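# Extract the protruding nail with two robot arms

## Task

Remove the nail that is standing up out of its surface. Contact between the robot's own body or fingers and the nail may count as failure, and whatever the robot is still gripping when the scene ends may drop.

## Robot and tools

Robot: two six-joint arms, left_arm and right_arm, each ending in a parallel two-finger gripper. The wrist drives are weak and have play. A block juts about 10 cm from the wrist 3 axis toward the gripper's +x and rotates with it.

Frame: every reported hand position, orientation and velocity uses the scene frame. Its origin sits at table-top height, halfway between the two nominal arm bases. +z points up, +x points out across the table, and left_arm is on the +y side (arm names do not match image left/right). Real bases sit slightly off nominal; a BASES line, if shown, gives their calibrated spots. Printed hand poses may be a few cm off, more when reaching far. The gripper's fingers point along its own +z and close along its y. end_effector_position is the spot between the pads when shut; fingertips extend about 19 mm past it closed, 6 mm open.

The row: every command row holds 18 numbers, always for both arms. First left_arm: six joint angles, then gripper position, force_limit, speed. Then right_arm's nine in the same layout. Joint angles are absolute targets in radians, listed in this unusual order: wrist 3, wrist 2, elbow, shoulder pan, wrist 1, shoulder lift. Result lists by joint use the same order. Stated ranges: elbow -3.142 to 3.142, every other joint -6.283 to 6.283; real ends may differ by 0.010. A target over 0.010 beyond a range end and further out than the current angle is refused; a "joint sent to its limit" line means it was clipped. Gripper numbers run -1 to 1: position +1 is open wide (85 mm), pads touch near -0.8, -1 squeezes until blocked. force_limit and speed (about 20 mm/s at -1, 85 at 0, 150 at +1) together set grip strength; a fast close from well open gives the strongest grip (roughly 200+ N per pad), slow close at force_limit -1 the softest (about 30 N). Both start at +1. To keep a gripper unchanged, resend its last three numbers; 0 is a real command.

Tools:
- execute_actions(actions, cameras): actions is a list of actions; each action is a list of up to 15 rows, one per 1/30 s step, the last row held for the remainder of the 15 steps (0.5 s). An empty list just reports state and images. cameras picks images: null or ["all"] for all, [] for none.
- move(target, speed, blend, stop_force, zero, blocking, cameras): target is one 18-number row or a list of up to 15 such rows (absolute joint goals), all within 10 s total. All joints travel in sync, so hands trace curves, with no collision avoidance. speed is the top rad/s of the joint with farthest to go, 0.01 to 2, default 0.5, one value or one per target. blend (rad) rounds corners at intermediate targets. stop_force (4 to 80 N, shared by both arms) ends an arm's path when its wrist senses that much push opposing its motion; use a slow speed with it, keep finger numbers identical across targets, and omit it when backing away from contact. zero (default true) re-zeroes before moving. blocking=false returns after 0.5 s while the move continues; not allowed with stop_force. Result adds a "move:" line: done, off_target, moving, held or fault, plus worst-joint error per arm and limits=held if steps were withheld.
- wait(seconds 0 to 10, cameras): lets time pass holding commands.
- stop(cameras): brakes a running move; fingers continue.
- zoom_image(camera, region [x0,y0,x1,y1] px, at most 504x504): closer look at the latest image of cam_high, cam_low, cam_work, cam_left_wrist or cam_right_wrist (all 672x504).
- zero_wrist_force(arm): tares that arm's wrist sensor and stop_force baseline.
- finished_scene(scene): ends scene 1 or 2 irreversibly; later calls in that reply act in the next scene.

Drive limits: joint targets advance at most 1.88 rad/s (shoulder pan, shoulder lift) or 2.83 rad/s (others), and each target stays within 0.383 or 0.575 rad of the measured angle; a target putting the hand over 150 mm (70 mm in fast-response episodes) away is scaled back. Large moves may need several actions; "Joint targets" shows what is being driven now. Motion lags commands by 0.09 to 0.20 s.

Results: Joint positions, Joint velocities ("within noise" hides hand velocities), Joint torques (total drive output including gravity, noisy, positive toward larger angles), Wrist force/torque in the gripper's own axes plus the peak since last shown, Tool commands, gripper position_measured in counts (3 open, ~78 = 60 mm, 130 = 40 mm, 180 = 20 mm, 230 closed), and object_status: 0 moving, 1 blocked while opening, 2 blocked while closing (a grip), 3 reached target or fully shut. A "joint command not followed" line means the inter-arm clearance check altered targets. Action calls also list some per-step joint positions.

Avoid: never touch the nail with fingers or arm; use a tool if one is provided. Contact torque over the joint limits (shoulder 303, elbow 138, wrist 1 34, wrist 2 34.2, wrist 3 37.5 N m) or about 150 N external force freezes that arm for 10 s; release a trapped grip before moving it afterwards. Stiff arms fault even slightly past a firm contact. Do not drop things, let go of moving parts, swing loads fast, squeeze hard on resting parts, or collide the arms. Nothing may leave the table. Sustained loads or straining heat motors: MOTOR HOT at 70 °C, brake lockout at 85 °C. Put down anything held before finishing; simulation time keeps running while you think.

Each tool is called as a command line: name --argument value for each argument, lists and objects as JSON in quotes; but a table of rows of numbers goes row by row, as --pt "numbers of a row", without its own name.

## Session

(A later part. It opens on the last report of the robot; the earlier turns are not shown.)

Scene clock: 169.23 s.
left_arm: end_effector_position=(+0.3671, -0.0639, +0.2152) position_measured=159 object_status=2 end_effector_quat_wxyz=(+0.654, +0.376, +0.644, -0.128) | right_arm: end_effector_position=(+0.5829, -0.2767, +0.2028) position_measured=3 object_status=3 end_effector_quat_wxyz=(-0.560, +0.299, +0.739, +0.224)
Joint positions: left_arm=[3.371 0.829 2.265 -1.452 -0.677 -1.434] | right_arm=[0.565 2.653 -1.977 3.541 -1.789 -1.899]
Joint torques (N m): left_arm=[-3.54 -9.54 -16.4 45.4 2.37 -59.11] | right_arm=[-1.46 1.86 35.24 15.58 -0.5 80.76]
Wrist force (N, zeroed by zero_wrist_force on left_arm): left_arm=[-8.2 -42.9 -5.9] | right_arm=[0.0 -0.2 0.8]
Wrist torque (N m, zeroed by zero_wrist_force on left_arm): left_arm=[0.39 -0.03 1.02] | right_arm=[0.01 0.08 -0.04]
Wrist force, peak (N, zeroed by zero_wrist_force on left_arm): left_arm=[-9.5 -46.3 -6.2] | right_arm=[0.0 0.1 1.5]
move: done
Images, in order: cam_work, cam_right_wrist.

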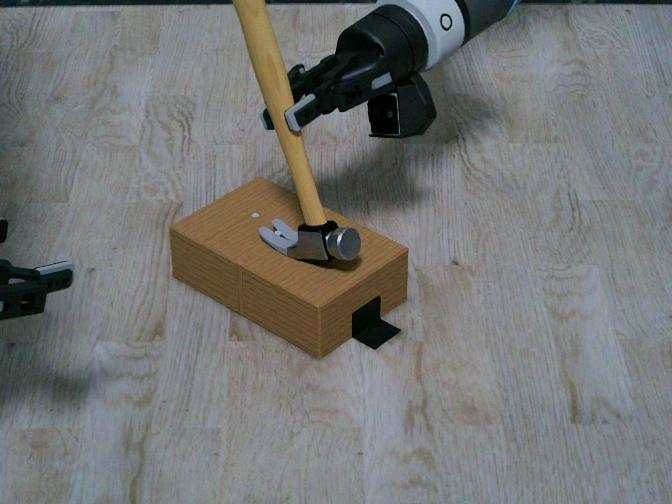

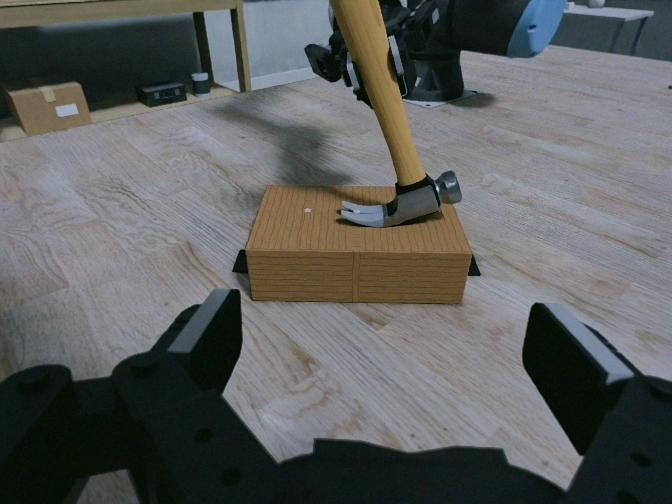

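move --target '[3.3045, 0.85674, 2.27265, -1.43207, -0.67787, -1.44192, -0.98, 1, -1, 0.565, 2.653, -1.977, 3.541, -1.789, -1.899, 1, 1, 1]' --speed 0.03 --stop_force 45 --cameras '["cam_right_wrist", "cam_work"]'

zoom_image --camera "cam_right_wrist" --region '[335, 185, 410, 240]'

zoom_image --camera "cam_work" --region '[248, 215, 308, 260]'

Scene clock: 173.80 s.
left_arm: end_effector_position=(+0.3735, -0.0565, +0.2151) position_measured=159 object_status=2 end_effector_quat_wxyz=(+0.647, +0.356, +0.657, -0.154) | right_arm: end_effector_position=(+0.5829, -0.2767, +0.2028) position_measured=3 object_status=3 end_effector_quat_wxyz=(-0.560, +0.299, +0.739, +0.224)
Joint positions: left_arm=[3.304 0.857 2.273 -1.432 -0.678 -1.442] | right_arm=[0.565 2.653 -1.977 3.541 -1.789 -1.899]
Joint torques (N m): left_arm=[-3.5 -10.21 -14.72 48.62 -2.41 -59.67] | right_arm=[-1.2 1.31 35.4 16.26 -0.28 79.72]
Wrist force (N, zeroed by zero_wrist_force on left_arm): left_arm=[-7.4 -46.1 -8.1] | right_arm=[0.0 -0.3 1.0]
Wrist torque (N m, zeroed by zero_wrist_force on left_arm): left_arm=[0.46 -0.06 1.32] | right_arm=[0.00 0.07 -0.04]
Wrist force, peak (N, zeroed by zero_wrist_force on left_arm): left_arm=[-8.6 -47.8 -7.7] | right_arm=[0.2 -0.1 1.4]
move: done
Images, in order: cam_work, cam_right_wrist.

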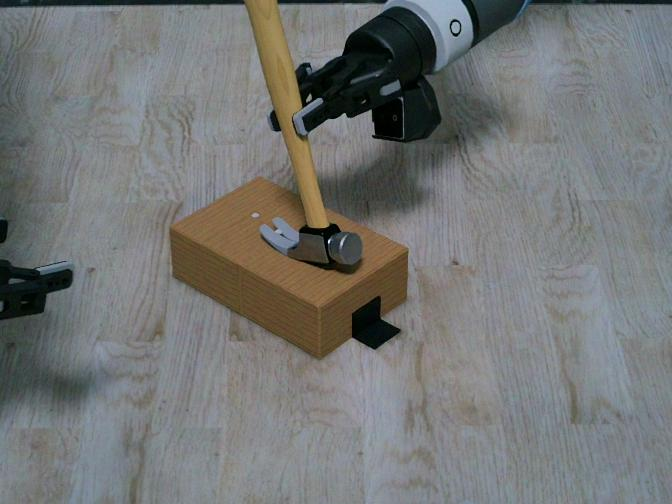

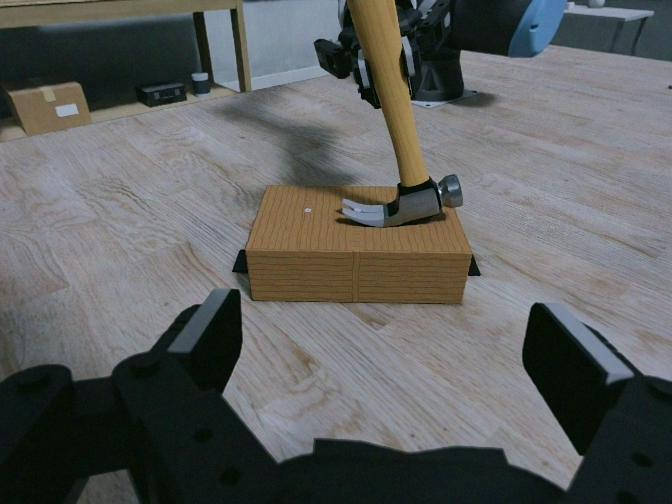

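Scaled by 6.720 from the camera's 672x504 image, which has a finer 960x720 frame.

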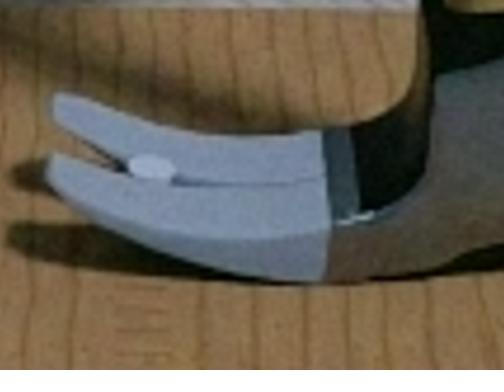

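Scaled by 8.400 from the camera's 672x504 image, which has a finer 960x720 frame.

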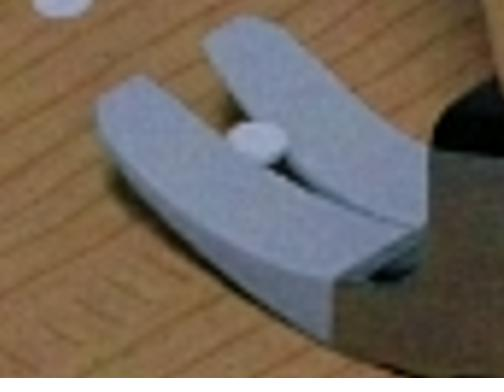

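move --target '[3.20526, 0.89894, 2.28257, -1.40193, -0.67846, -1.45321, -0.98, 1, -1, 0.565, 2.653, -1.977, 3.541, -1.789, -1.899, 1, 1, 1]' --speed 0.03 --stop_force 40 --cameras '["cam_right_wrist", "cam_work"]'

zoom_image --camera "cam_right_wrist" --region '[335, 185, 410, 240]'

zoom_image --camera "cam_work" --region '[248, 215, 308, 260]'

Scene clock: 178.67 s.
left_arm: end_effector_position=(+0.3828, -0.0460, +0.2158) position_measured=159 object_status=2 end_effector_quat_wxyz=(+0.636, +0.325, +0.673, -0.191) | right_arm: end_effector_position=(+0.5829, -0.2767, +0.2028) position_measured=3 object_status=3 end_effector_quat_wxyz=(-0.560, +0.299, +0.739, +0.224)
Joint positions: left_arm=[3.205 0.899 2.283 -1.402 -0.678 -1.453] | right_arm=[0.565 2.653 -1.977 3.541 -1.789 -1.899]
Joint torques (N m): left_arm=[-3.96 -10.25 -16.34 46.14 -2.22 -63.3] | right_arm=[-1.14 1.05 36.86 17.77 -0.41 80.76]
Wrist force (N, zeroed by zero_wrist_force on left_arm): left_arm=[3.2 -47.7 3.7] | right_arm=[0.0 -0.1 1.2]
Wrist torque (N m, zeroed by zero_wrist_force on left_arm): left_arm=[0.42 -0.06 1.60] | right_arm=[0.01 0.08 -0.04]
Wrist force, peak (N, zeroed by zero_wrist_force on left_arm): left_arm=[-1.1 -59.0 1.0] | right_arm=[-0.3 -0.5 1.3]
move: done
Images, in order: cam_work, cam_right_wrist.

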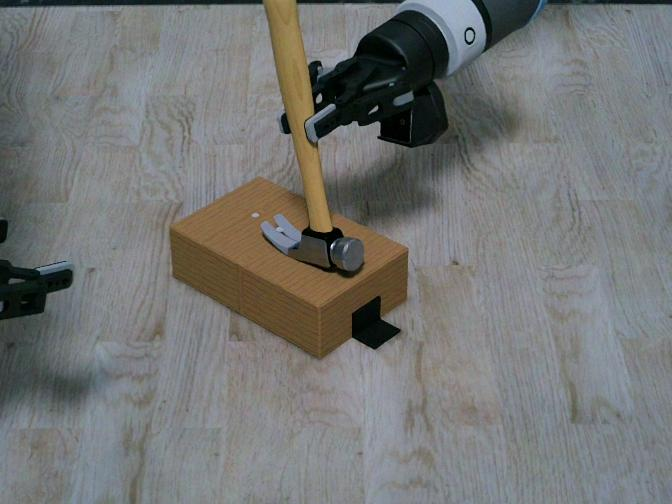

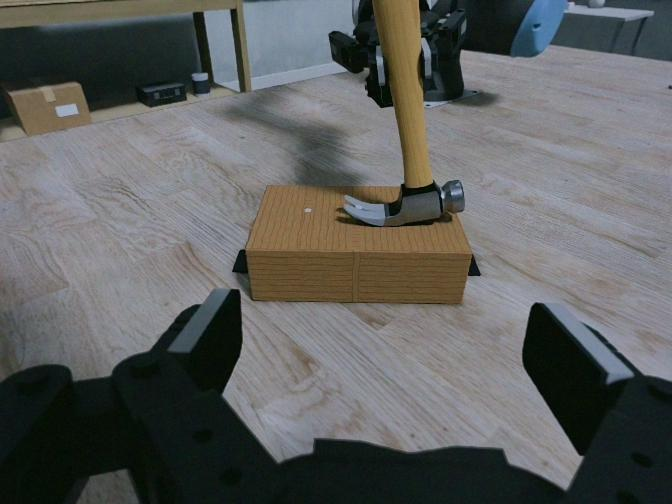

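Scaled by 6.720 from the camera's 672x504 image, which has a finer 960x720 frame.

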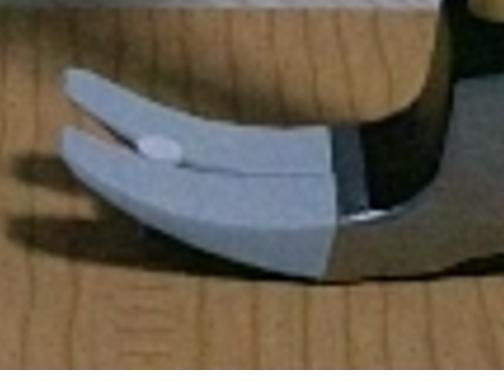

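Scaled by 8.400 from the camera's 672x504 image, which has a finer 960x720 frame.

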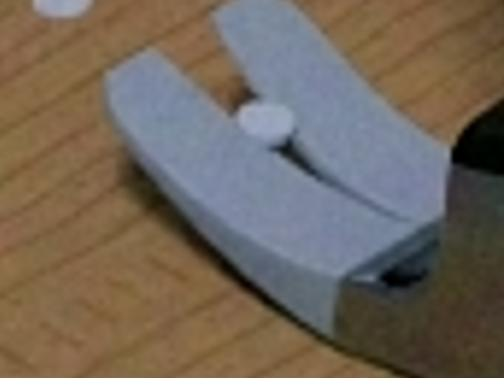

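move --target '[3.10696, 0.94237, 2.29286, -1.37063, -0.68612, -1.45915, -0.98, 1, -1, 0.565, 2.653, -1.977, 3.541, -1.789, -1.899, 1, 1, 1]' --speed 0.03 --stop_force 40 --cameras '["cam_right_wrist", "cam_work"]'

zoom_image --camera "cam_right_wrist" --region '[335, 185, 410, 240]'

zoom_image --camera "cam_work" --region '[248, 215, 308, 260]'

Scene clock: 183.77 s.
left_arm: end_effector_position=(+0.3921, -0.0359, +0.2141) position_measured=159 object_status=2 end_effector_quat_wxyz=(+0.623, +0.294, +0.688, -0.228) | right_arm: end_effector_position=(+0.5829, -0.2767, +0.2028) position_measured=3 object_status=3 end_effector_quat_wxyz=(-0.560, +0.299, +0.739, +0.224)
Joint positions: left_arm=[3.107 0.942 2.293 -1.371 -0.686 -1.459] | right_arm=[0.565 2.653 -1.977 3.541 -1.789 -1.899]
Joint torques (N m): left_arm=[-4.25 -2.78 -17.96 26.45 -2 -52.62] | right_arm=[-1.22 0.49 37.87 14.36 0.18 80.6]
Wrist force (N, zeroed by zero_wrist_force on left_arm): left_arm=[-8.1 -14.7 -2.5] | right_arm=[-0.3 -0.2 0.9]
Wrist torque (N m, zeroed by zero_wrist_force on left_arm): left_arm=[0.24 -0.21 1.70] | right_arm=[0.01 0.12 -0.04]
Wrist force, peak (N, zeroed by zero_wrist_force on left_arm): left_arm=[2.4 -49.2 3.3] | right_arm=[-0.1 -0.5 1.4]
move: done
Images, in order: cam_work, cam_right_wrist.

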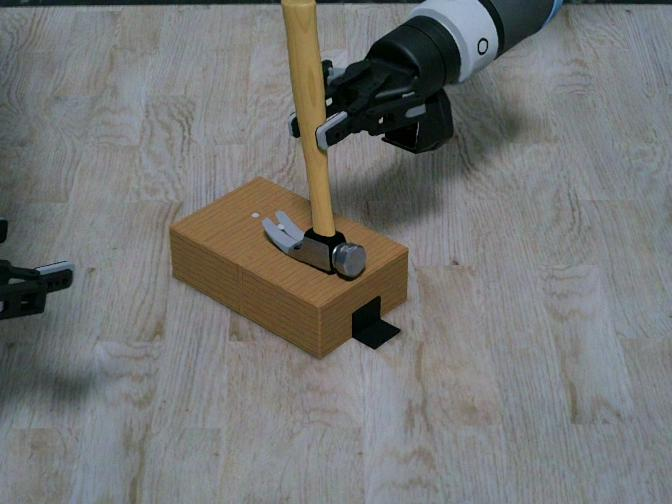

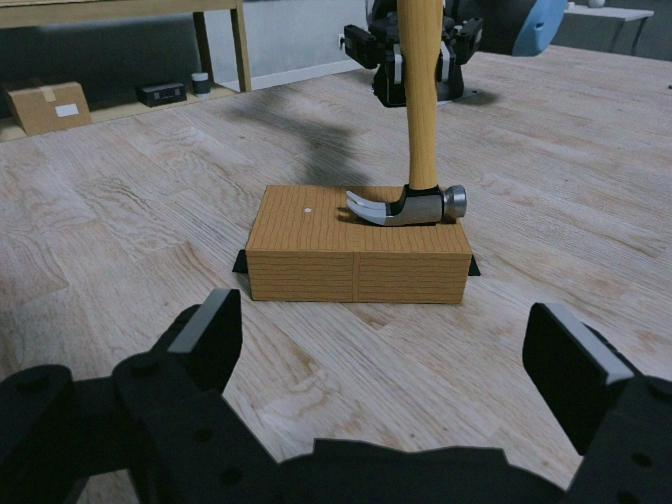

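Scaled by 6.720 from the camera's 672x504 image, which has a finer 960x720 frame.

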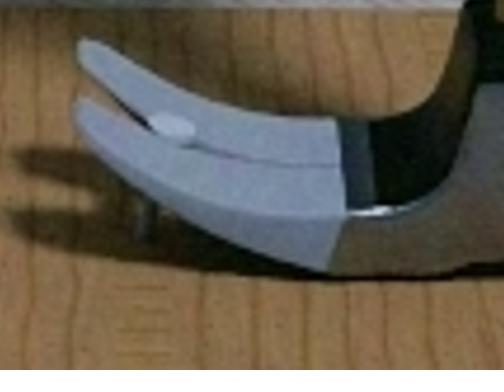

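Scaled by 8.400 from the camera's 672x504 image, which has a finer 960x720 frame.

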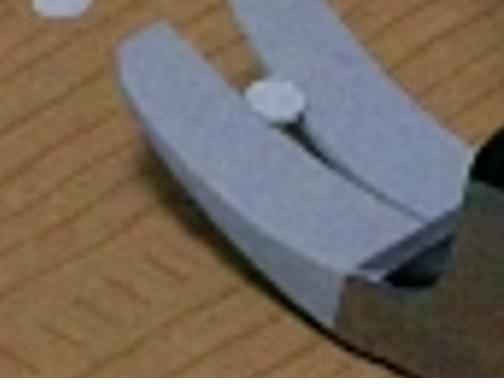

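move --target '[2.97707, 1.00216, 2.30118, -1.32692, -0.68756, -1.47234, -0.98, 1, -1, 0.565, 2.653, -1.977, 3.541, -1.789, -1.899, 1, 1, 1]' --speed 0.03 --stop_force 40 --cameras '["cam_right_wrist", "cam_work"]'

zoom_image --camera "cam_right_wrist" --region '[335, 170, 425, 240]'

zoom_image --camera "cam_work" --region '[248, 205, 318, 260]'

Scene clock: 191.33 s.
left_arm: end_effector_position=(+0.4047, -0.0229, +0.2168) position_measured=159 object_status=2 end_effector_quat_wxyz=(+0.604, +0.250, +0.705, -0.276) | right_arm: end_effector_position=(+0.5829, -0.2767, +0.2028) position_measured=3 object_status=3 end_effector_quat_wxyz=(-0.560, +0.299, +0.739, +0.224)
Joint positions: left_arm=[2.977 1.002 2.301 -1.327 -0.688 -1.472] | right_arm=[0.565 2.653 -1.977 3.541 -1.789 -1.899]
Joint torques (N m): left_arm=[-2.04 1.19 -28.79 13.76 -5.62 -56.72] | right_arm=[-0.96 0.15 38.37 16.5 0.19 79.35]
Wrist force (N, zeroed by zero_wrist_force on left_arm): left_arm=[5.0 2.0 0.0] | right_arm=[-0.2 -0.1 1.2]
Wrist torque (N m, zeroed by zero_wrist_force on left_arm): left_arm=[0.21 -0.04 0.09] | right_arm=[0.03 0.10 -0.04]
Wrist force, peak (N, zeroed by zero_wrist_force on left_arm): left_arm=[-8.5 -14.7 -2.5] | right_arm=[-0.2 -0.4 1.4]
move: done
Images, in order: cam_work, cam_right_wrist.

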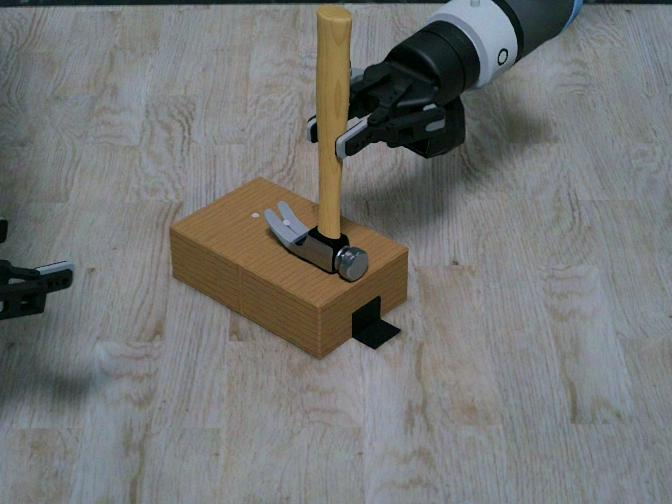

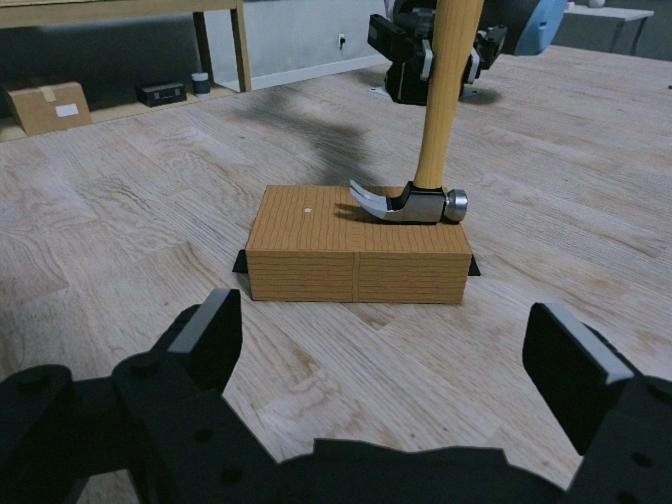

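Scaled by 5.600 from the camera's 672x504 image, which has a finer 960x720 frame.

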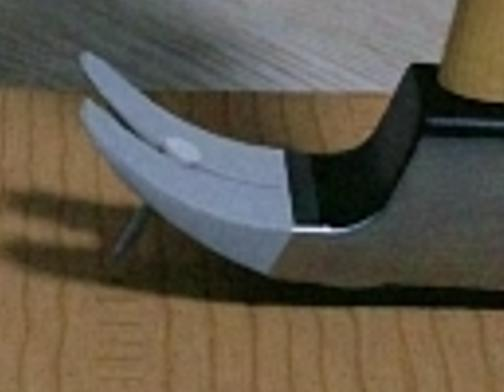

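Scaled by 7.200 from the camera's 672x504 image, which has a finer 960x720 frame.

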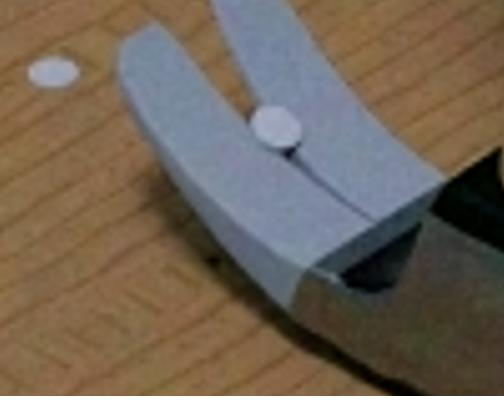

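move --target '[2.97707, 1.00216, 2.24428, -1.32692, -0.53097, -1.57203, -0.98, 1, -1, 0.565, 2.653, -1.977, 3.541, -1.789, -1.899, 1, 1, 1]' --speed 0.06 --cameras '["cam_right_wrist", "cam_work"]'

zoom_image --camera "cam_right_wrist" --region '[335, 120, 455, 240]'

zoom_image --camera "cam_work" --region '[238, 140, 358, 260]'

Scene clock: 204.53 s.
left_arm: end_effector_position=(+0.4047, -0.0229, +0.2851) position_measured=159 object_status=2 end_effector_quat_wxyz=(+0.604, +0.250, +0.705, -0.276) | right_arm: end_effector_position=(+0.5829, -0.2767, +0.2028) position_measured=3 object_status=3 end_effector_quat_wxyz=(-0.560, +0.299, +0.739, +0.224)
Joint positions: left_arm=[2.977 1.002 2.244 -1.327 -0.531 -1.572] | right_arm=[0.565 2.653 -1.977 3.541 -1.789 -1.899]
Joint torques (N m): left_arm=[-1.59 -0.61 -49.02 8.97 1.4 -54.14] | right_arm=[-0.82 -0.5 37.66 16.04 0.6 79.55]
Wrist force (N, zeroed by zero_wrist_force on left_arm): left_arm=[4.4 2.3 -0.1] | right_arm=[-0.1 0.1 1.2]
Wrist torque (N m, zeroed by zero_wrist_force on left_arm): left_arm=[0.25 0.08 0.03] | right_arm=[0.05 0.10 -0.04]
Wrist force, peak (N, zeroed by zero_wrist_force on left_arm): left_arm=[5.6 2.3 -0.1] | right_arm=[0.2 -0.2 1.5]
move: done
Images, in order: cam_work, cam_right_wrist.

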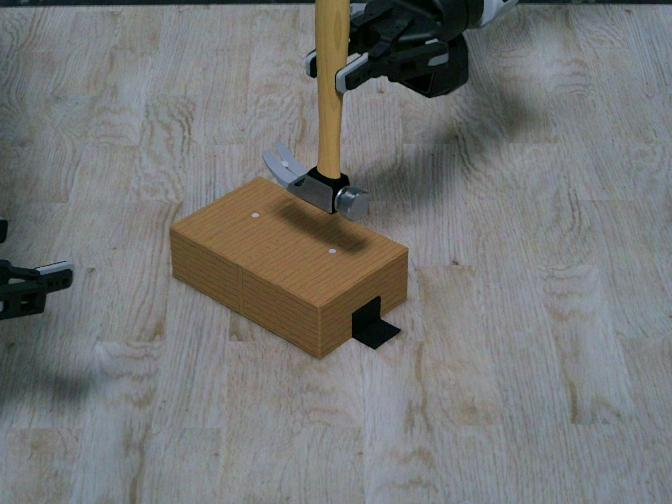

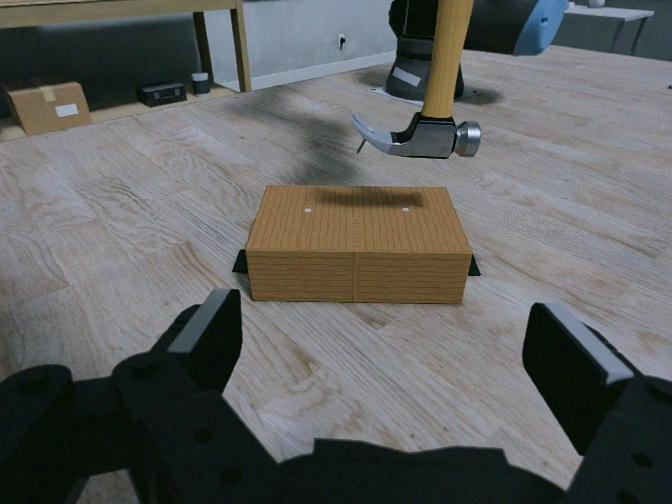

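Scaled by 4.200 from the camera's 672x504 image, which has a finer 960x720 frame.

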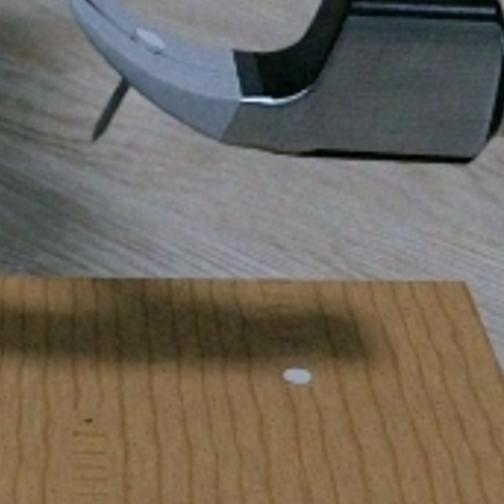

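Scaled by 4.200 from the camera's 672x504 image, which has a finer 960x720 frame.

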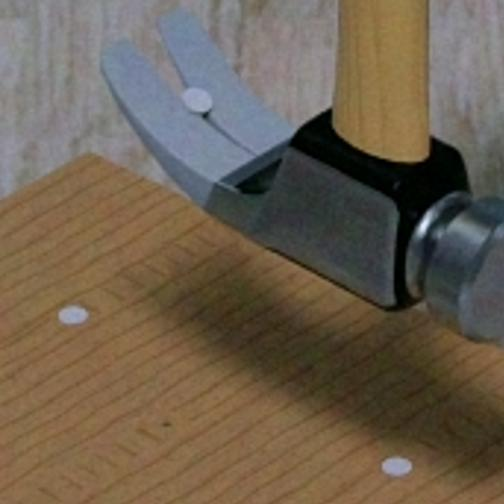

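move --pt "3.16724 1.34937 2.32279 -0.9601 -0.54414 -1.65647 -0.98 1 -1 0.565 2.653 -1.977 3.541 -1.789 -1.899 1 1 1" --pt "3.16724 1.34937 2.42137 -0.9601 -0.85355 -1.44563 -0.98 1 -1 0.565 2.653 -1.977 3.541 -1.789 -1.899 1 1 1" --speed '[0.3, 0.2]' --blend '[0.05, 0]' --cameras '["cam_work", "cam_right_wrist", "cam_left_wrist", "cam_high"]'

Scene clock: 209.70 s.
left_arm: end_effector_position=(+0.4999, +0.1404, +0.1626) position_measured=159 object_status=2 end_effector_quat_wxyz=(+0.623, +0.294, +0.688, -0.228) | right_arm: end_effector_position=(+0.5829, -0.2767, +0.2028) position_measured=3 object_status=3 end_effector_quat_wxyz=(-0.560, +0.299, +0.739, +0.224)
Joint positions: left_arm=[3.167 1.349 2.421 -0.96 -0.853 -1.446] | right_arm=[0.565 2.653 -1.977 3.541 -1.789 -1.899]
Joint torques (N m): left_arm=[2.1 0.69 -22.34 14.02 -7.71 -26.74] | right_arm=[-0.87 -0.57 38.24 16.05 0.7 78.84]
Wrist force (N, zeroed by zero_wrist_force on left_arm): left_arm=[5.2 2.0 -0.1] | right_arm=[0.2 0.1 0.8]
Wrist torque (N m, zeroed by zero_wrist_force on left_arm): left_arm=[0.30 -0.17 -0.02] | right_arm=[0.06 0.05 -0.04]
Wrist force, peak (N, zeroed by zero_wrist_force on left_arm): left_arm=[6.5 2.2 -0.3] | right_arm=[0.0 -0.2 1.6]
move: done
Images, in order: cam_high, cam_work, cam_left_wrist, cam_right_wrist.

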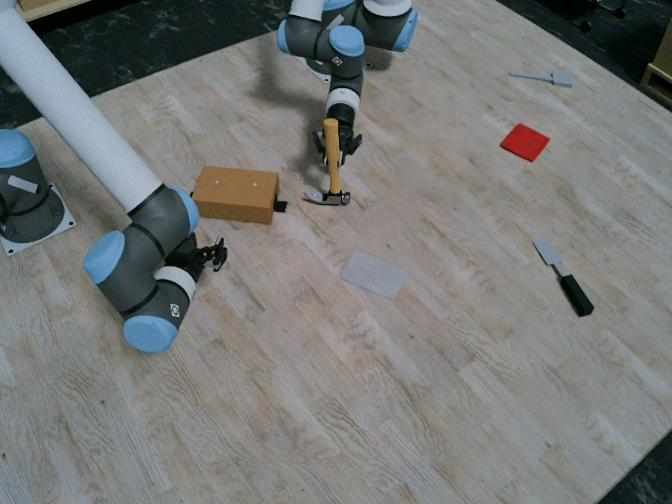

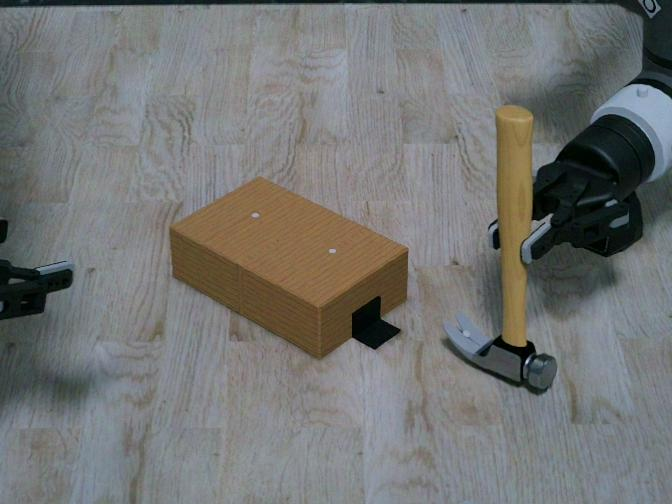

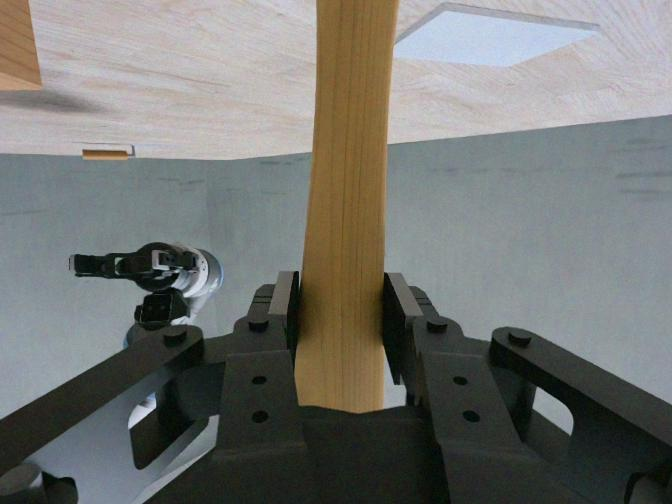

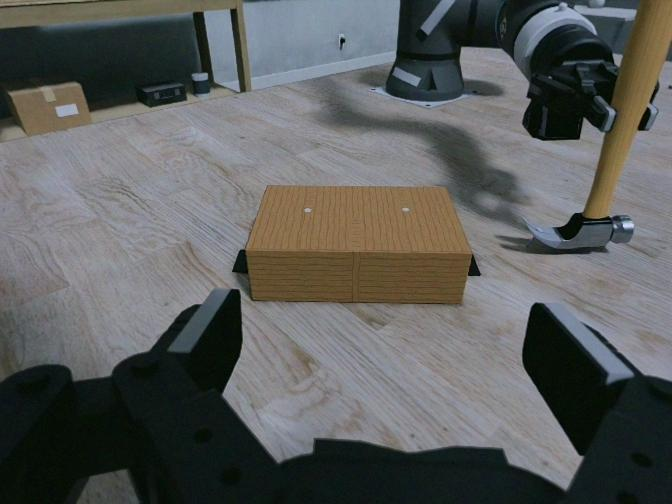

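zoom_image --camera "cam_work" --region '[410, 280, 600, 422]'

zoom_image --camera "cam_high" --region '[180, 100, 616, 427]'

Scaled by 2.653 from the camera's 672x504 image, which has a finer 960x720 frame.

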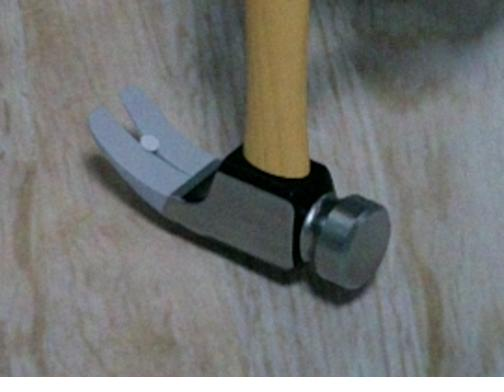

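Scaled by 1.156 from the camera's 672x504 image, which has a finer 960x720 frame.

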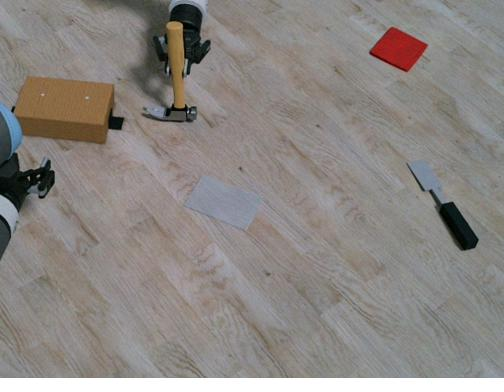

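move --pt "3.16724 1.34937 2.42137 -0.6301 -0.85355 -1.44563 -0.98 1 -1 0.565 2.653 -1.977 3.541 -1.789 -1.899 1 1 1" --pt "3.12074 1.386 2.23476 -0.60596 -0.40446 -1.44237 -0.98 1 -1 0.565 2.653 -1.977 3.541 -1.789 -1.899 1 1 1" --pt "3.09184 1.43085 2.03394 -0.58092 -0.02697 -1.3568 -0.98 1 -1 0.565 2.653 -1.977 3.541 -1.789 -1.899 1 1 1" --speed '[0.25, 0.2, 0.2]' --blend '[0.03, 0.05, 0]' --cameras '["cam_work", "cam_high", "cam_left_wrist"]'

Scene clock: 218.53 s.
left_arm: end_effector_position=(+0.6573, +0.3204, +0.1557) position_measured=159 object_status=2 end_effector_quat_wxyz=(+0.440, +0.212, +0.869, -0.082) | right_arm: end_effector_position=(+0.5829, -0.2767, +0.2028) position_measured=3 object_status=3 end_effector_quat_wxyz=(-0.560, +0.299, +0.739, +0.224)
Joint positions: left_arm=[3.092 1.431 2.034 -0.581 -0.027 -1.357] | right_arm=[0.565 2.653 -1.977 3.541 -1.789 -1.899]
Joint torques (N m): left_arm=[-2.2 1.12 -44.86 13.18 2.91 -35.87] | right_arm=[-0.81 -1.28 37.08 14.33 0.92 79.17]
Wrist force (N, zeroed by zero_wrist_force on left_arm): left_arm=[4.3 0.9 2.7] | right_arm=[-0.2 -0.3 0.7]
Wrist torque (N m, zeroed by zero_wrist_force on left_arm): left_arm=[0.14 -0.22 0.02] | right_arm=[-0.02 0.11 -0.04]
Wrist force, peak (N, zeroed by zero_wrist_force on left_arm): left_arm=[5.7 3.4 -0.1] | right_arm=[0.0 -0.7 1.3]
move: done
Images, in order: cam_high, cam_work, cam_left_wrist.

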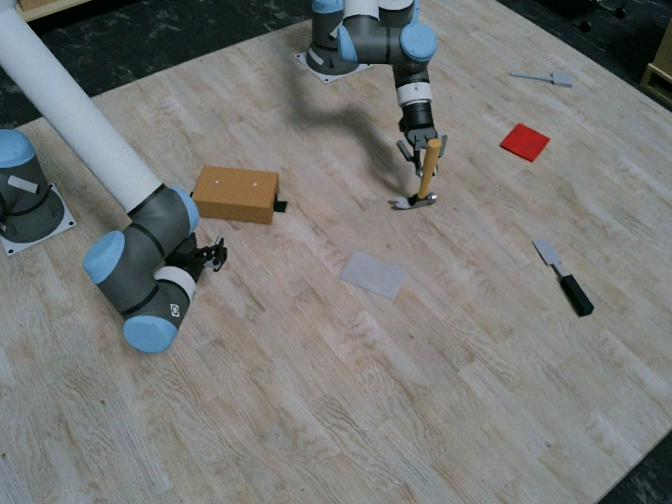

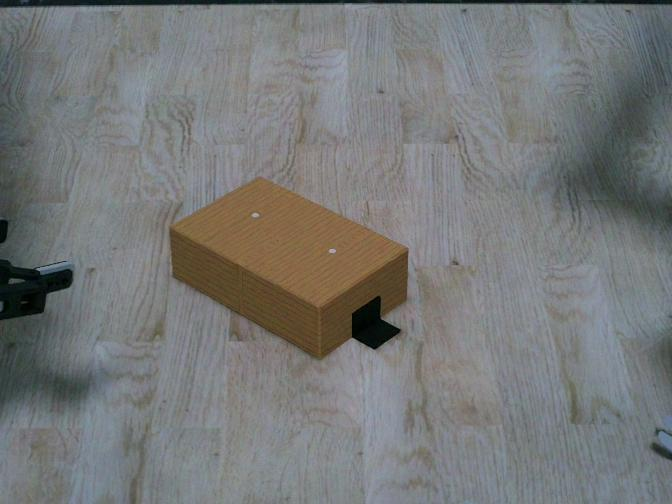

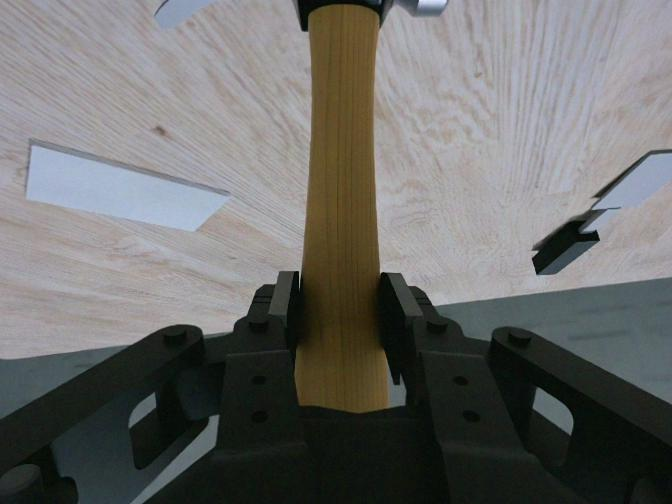

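zoom_image --camera "cam_high" --region '[370, 165, 470, 240]'

zoom_image --camera "cam_left_wrist" --region '[130, 0, 466, 60]'

Scaled by 5.040 from the camera's 672x504 image, which has a finer 960x720 frame.

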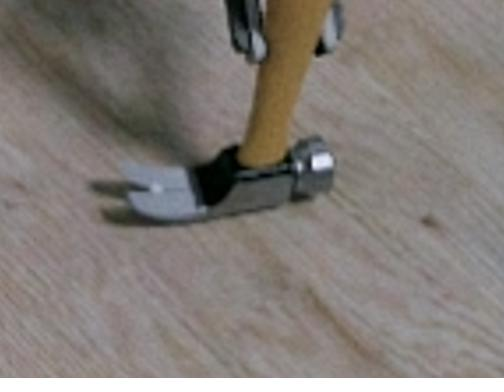

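Scaled by 1.500 from the camera's 672x504 image, which has a finer 960x720 frame.

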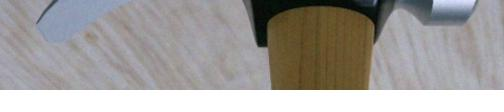

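Nail still in the claw. Continue tilting, in two steps.

move --pt "3.07832 1.47539 1.83015 -0.55859 0.30445 -1.22419 -0.98 1 -1 0.565 2.653 -1.977 3.541 -1.789 -1.899 1 1 1" --pt "3.07591 1.51532 1.62619 -0.54027 0.61219 -1.06837 -0.98 1 -1 0.565 2.653 -1.977 3.541 -1.789 -1.899 1 1 1" --speed '[0.2, 0.2]' --blend '[0.05, 0]' --cameras '["cam_high", "cam_left_wrist"]'

zoom_image --camera "cam_high" --region '[370, 165, 470, 240]'

Scene clock: 222.67 s.
left_arm: end_effector_position=(+0.6988, +0.3014, +0.1073) position_measured=175 object_status=2 end_effector_quat_wxyz=(+0.198, +0.233, +0.951, -0.035) | right_arm: end_effector_position=(+0.5829, -0.2767, +0.2028) position_measured=3 object_status=3 end_effector_quat_wxyz=(-0.560, +0.299, +0.739, +0.224)
Joint positions: left_arm=[3.076 1.515 1.626 -0.54 0.612 -1.068] | right_arm=[0.565 2.653 -1.977 3.541 -1.789 -1.899]
Joint torques (N m): left_arm=[-0.55 0.56 -20.69 15.46 12.94 -37.88] | right_arm=[-0.6 -1.08 36.98 14.83 1.07 79.27]
Wrist force (N, zeroed by zero_wrist_force on left_arm): left_arm=[-23.3 2.5 -20.0] | right_arm=[-0.2 0.2 1.0]
Wrist torque (N m, zeroed by zero_wrist_force on left_arm): left_arm=[0.95 -0.32 -0.80] | right_arm=[0.07 0.12 -0.04]
Wrist force, peak (N, zeroed by zero_wrist_force on left_arm): left_arm=[-34.1 2.6 -30.7] | right_arm=[0.2 0.2 1.3]
move: done
Images, in order: cam_high, cam_left_wrist.

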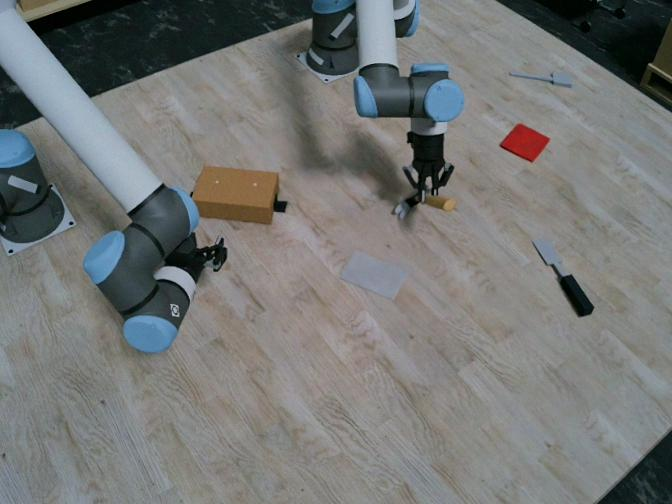

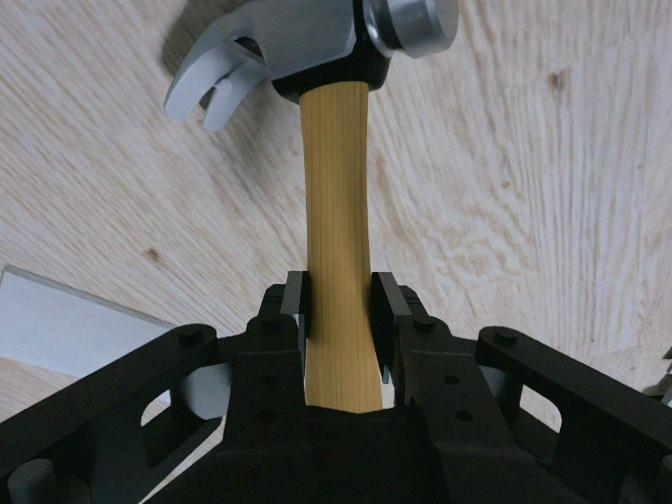

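Scaled by 5.040 from the camera's 672x504 image, which has a finer 960x720 frame.

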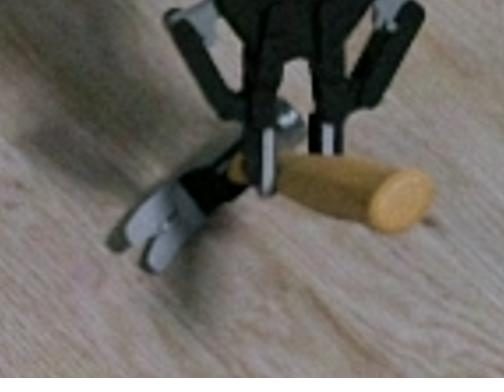

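zoom_image --camera "cam_left_wrist" --region '[130, 0, 500, 160]'

execute_actions --actions '[]' --cameras '["cam_low"]'

Scaled by 1.362 from the camera's 672x504 image, which has a finer 960x720 frame.

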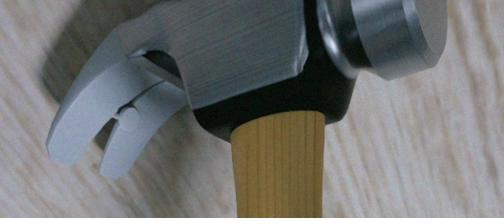

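Scene clock: 223.20 s.
left_arm: end_effector_position=(+0.6989, +0.3014, +0.1073) position_measured=175 object_status=2 end_effector_quat_wxyz=(+0.198, +0.233, +0.951, -0.035) | right_arm: end_effector_position=(+0.5829, -0.2767, +0.2028) position_measured=3 object_status=3 end_effector_quat_wxyz=(-0.560, +0.299, +0.739, +0.224)
Joint names: [wrist 3, wrist 2, elbow, shoulder pan, wrist 1, shoulder lift]
Joint positions: left_arm=[3.076 1.515 1.626 -0.54 0.612 -1.068] | right_arm=[0.565 2.653 -1.977 3.541 -1.789 -1.899]
Joint velocities: within noise
Joint torques (N m): left_arm=[-0.07 0.29 -23.33 8.88 11.26 -48] | right_arm=[-0.49 -1.28 36.61 13.87 1.17 79.92]
Motor temperatures (°C): left_arm=[32 33 29 27 35 30] | right_arm=[34 25 29 31 37 30]
Wrist force (N, zeroed by zero_wrist_force on left_arm): left_arm=[-19.3 0.9 -16.6] | right_arm=[0.0 -0.1 0.8]
Wrist torque (N m, zeroed by zero_wrist_force on left_arm): left_arm=[0.93 -0.32 -0.78] | right_arm=[0.02 0.07 -0.04]
Wrist force, peak (N, zeroed by zero_wrist_force on left_arm): left_arm=[-22.9 2.5 -19.8] | right_arm=[0.6 -0.6 1.2]
Joint targets: left_arm=[3.076 1.515 1.626 -0.540 0.612 -1.068] | right_arm=[0.565 2.653 -1.977 3.541 -1.789 -1.899]
Tool commands: left_gripper/position=-0.98 left_gripper/force_limit=+1.0 left_gripper/speed=-1.0 right_gripper/position=+1.0 right_gripper/force_limit=+1.0 right_gripper/speed=+1.0
Images, in order (width x height): cam_low 672x504.

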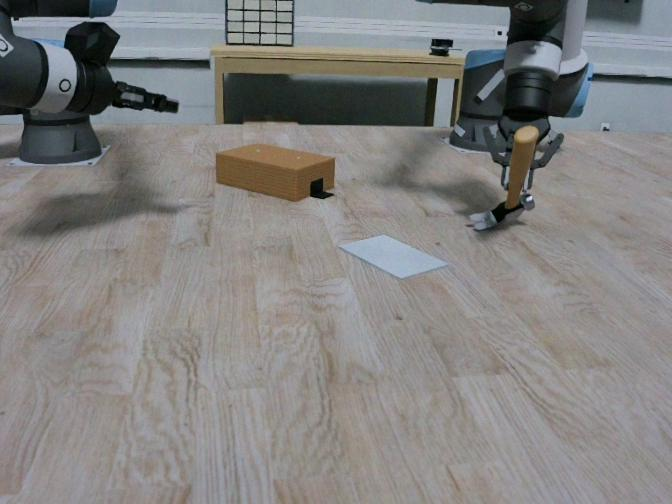

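zoom_image --camera "cam_low" --region '[450, 100, 590, 240]'

Scaled by 3.600 from the camera's 672x504 image, which has a finer 960x720 frame.

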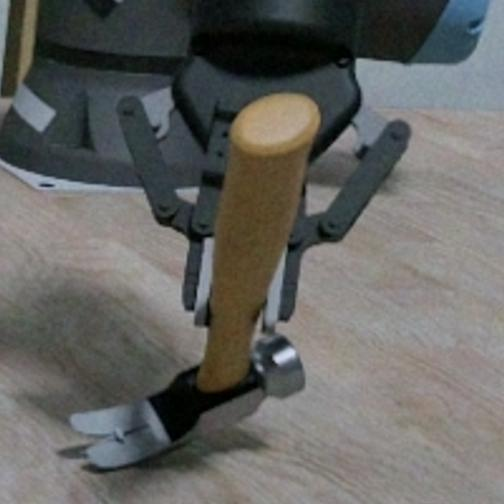

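move --target '[3.07591, 1.51532, 1.61793, -0.54027, 0.63069, -1.07861, -0.98, 1, -1, 0.565, 2.653, -1.977, 3.541, -1.789, -1.899, 1, 1, 1]' --speed 0.06 --cameras '["cam_high", "cam_low", "cam_left_wrist"]'

zoom_image --camera "cam_low" --region '[460, 150, 560, 250]'

zoom_image --camera "cam_left_wrist" --region '[130, 0, 500, 160]'

Scene clock: 225.67 s.
left_arm: end_effector_position=(+0.6989, +0.3013, +0.1194) position_measured=181 object_status=0 end_effector_quat_wxyz=(+0.198, +0.233, +0.951, -0.035) | right_arm: end_effector_position=(+0.5829, -0.2767, +0.2028) position_measured=3 object_status=3 end_effector_quat_wxyz=(-0.560, +0.299, +0.739, +0.224)
Joint positions: left_arm=[3.076 1.515 1.618 -0.54 0.631 -1.079] | right_arm=[0.565 2.653 -1.977 3.541 -1.789 -1.899]
Joint torques (N m): left_arm=[1.46 -3.32 -37.38 -10.23 7.55 -84.65] | right_arm=[-0.63 -1.39 36.63 13.52 1.2 79]
Wrist force (N, zeroed by zero_wrist_force on left_arm): left_arm=[-2.4 -2.6 -3.9] | right_arm=[0.1 -0.2 1.1]
Wrist torque (N m, zeroed by zero_wrist_force on left_arm): left_arm=[0.73 -0.13 -0.28] | right_arm=[0.00 0.07 -0.05]
Wrist force, peak (N, zeroed by zero_wrist_force on left_arm): left_arm=[-19.8 1.0 -17.0] | right_arm=[0.3 -0.2 1.4]
move: done
Images, in order: cam_high, cam_low, cam_left_wrist.

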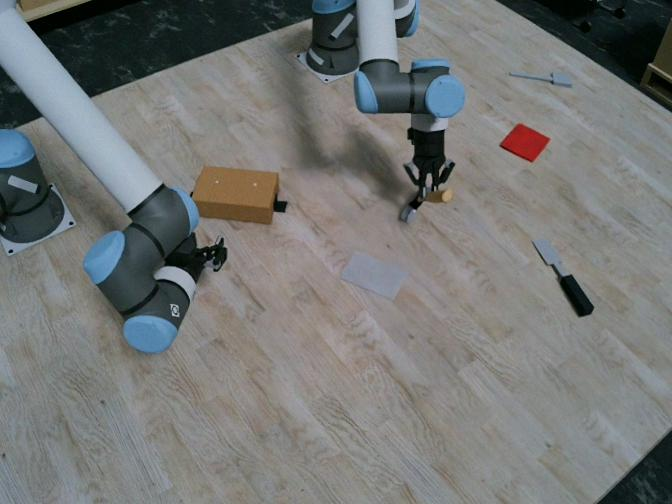

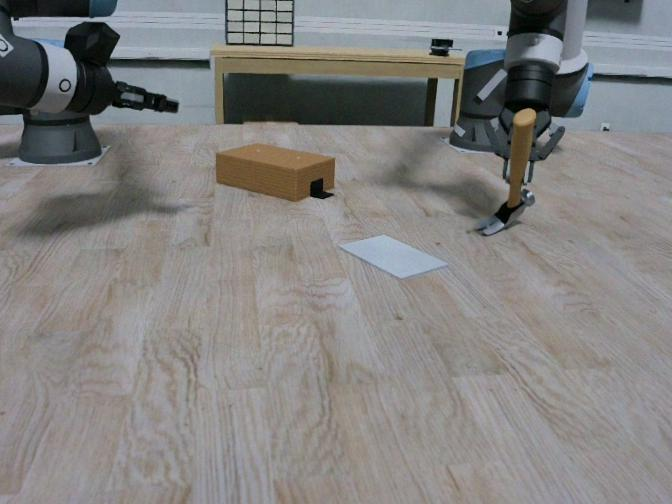

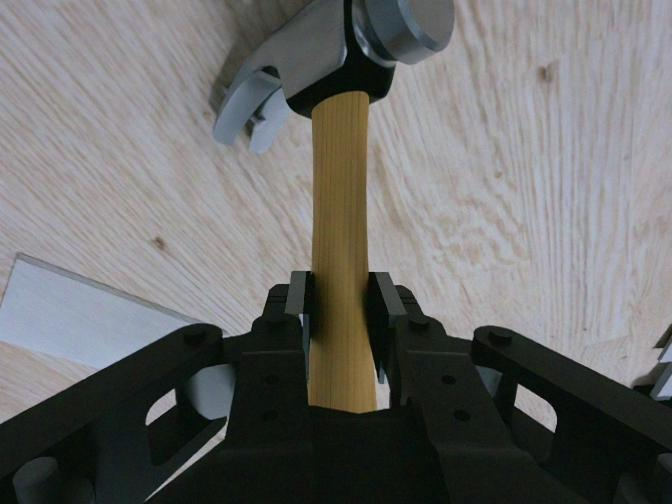

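Scaled by 5.040 from the camera's 672x504 image, which has a finer 960x720 frame.

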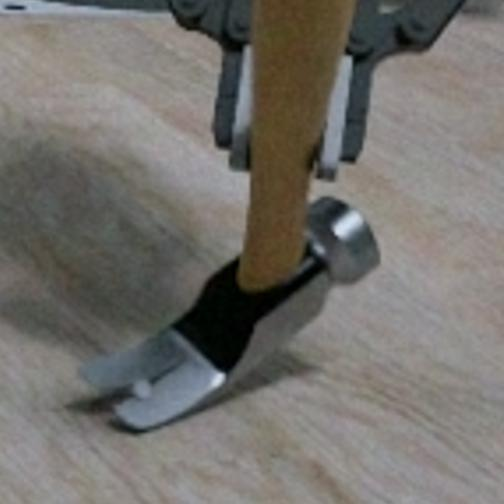

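Scaled by 1.362 from the camera's 672x504 image, which has a finer 960x720 frame.

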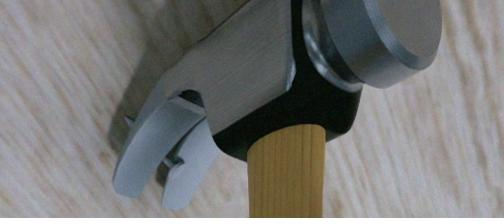

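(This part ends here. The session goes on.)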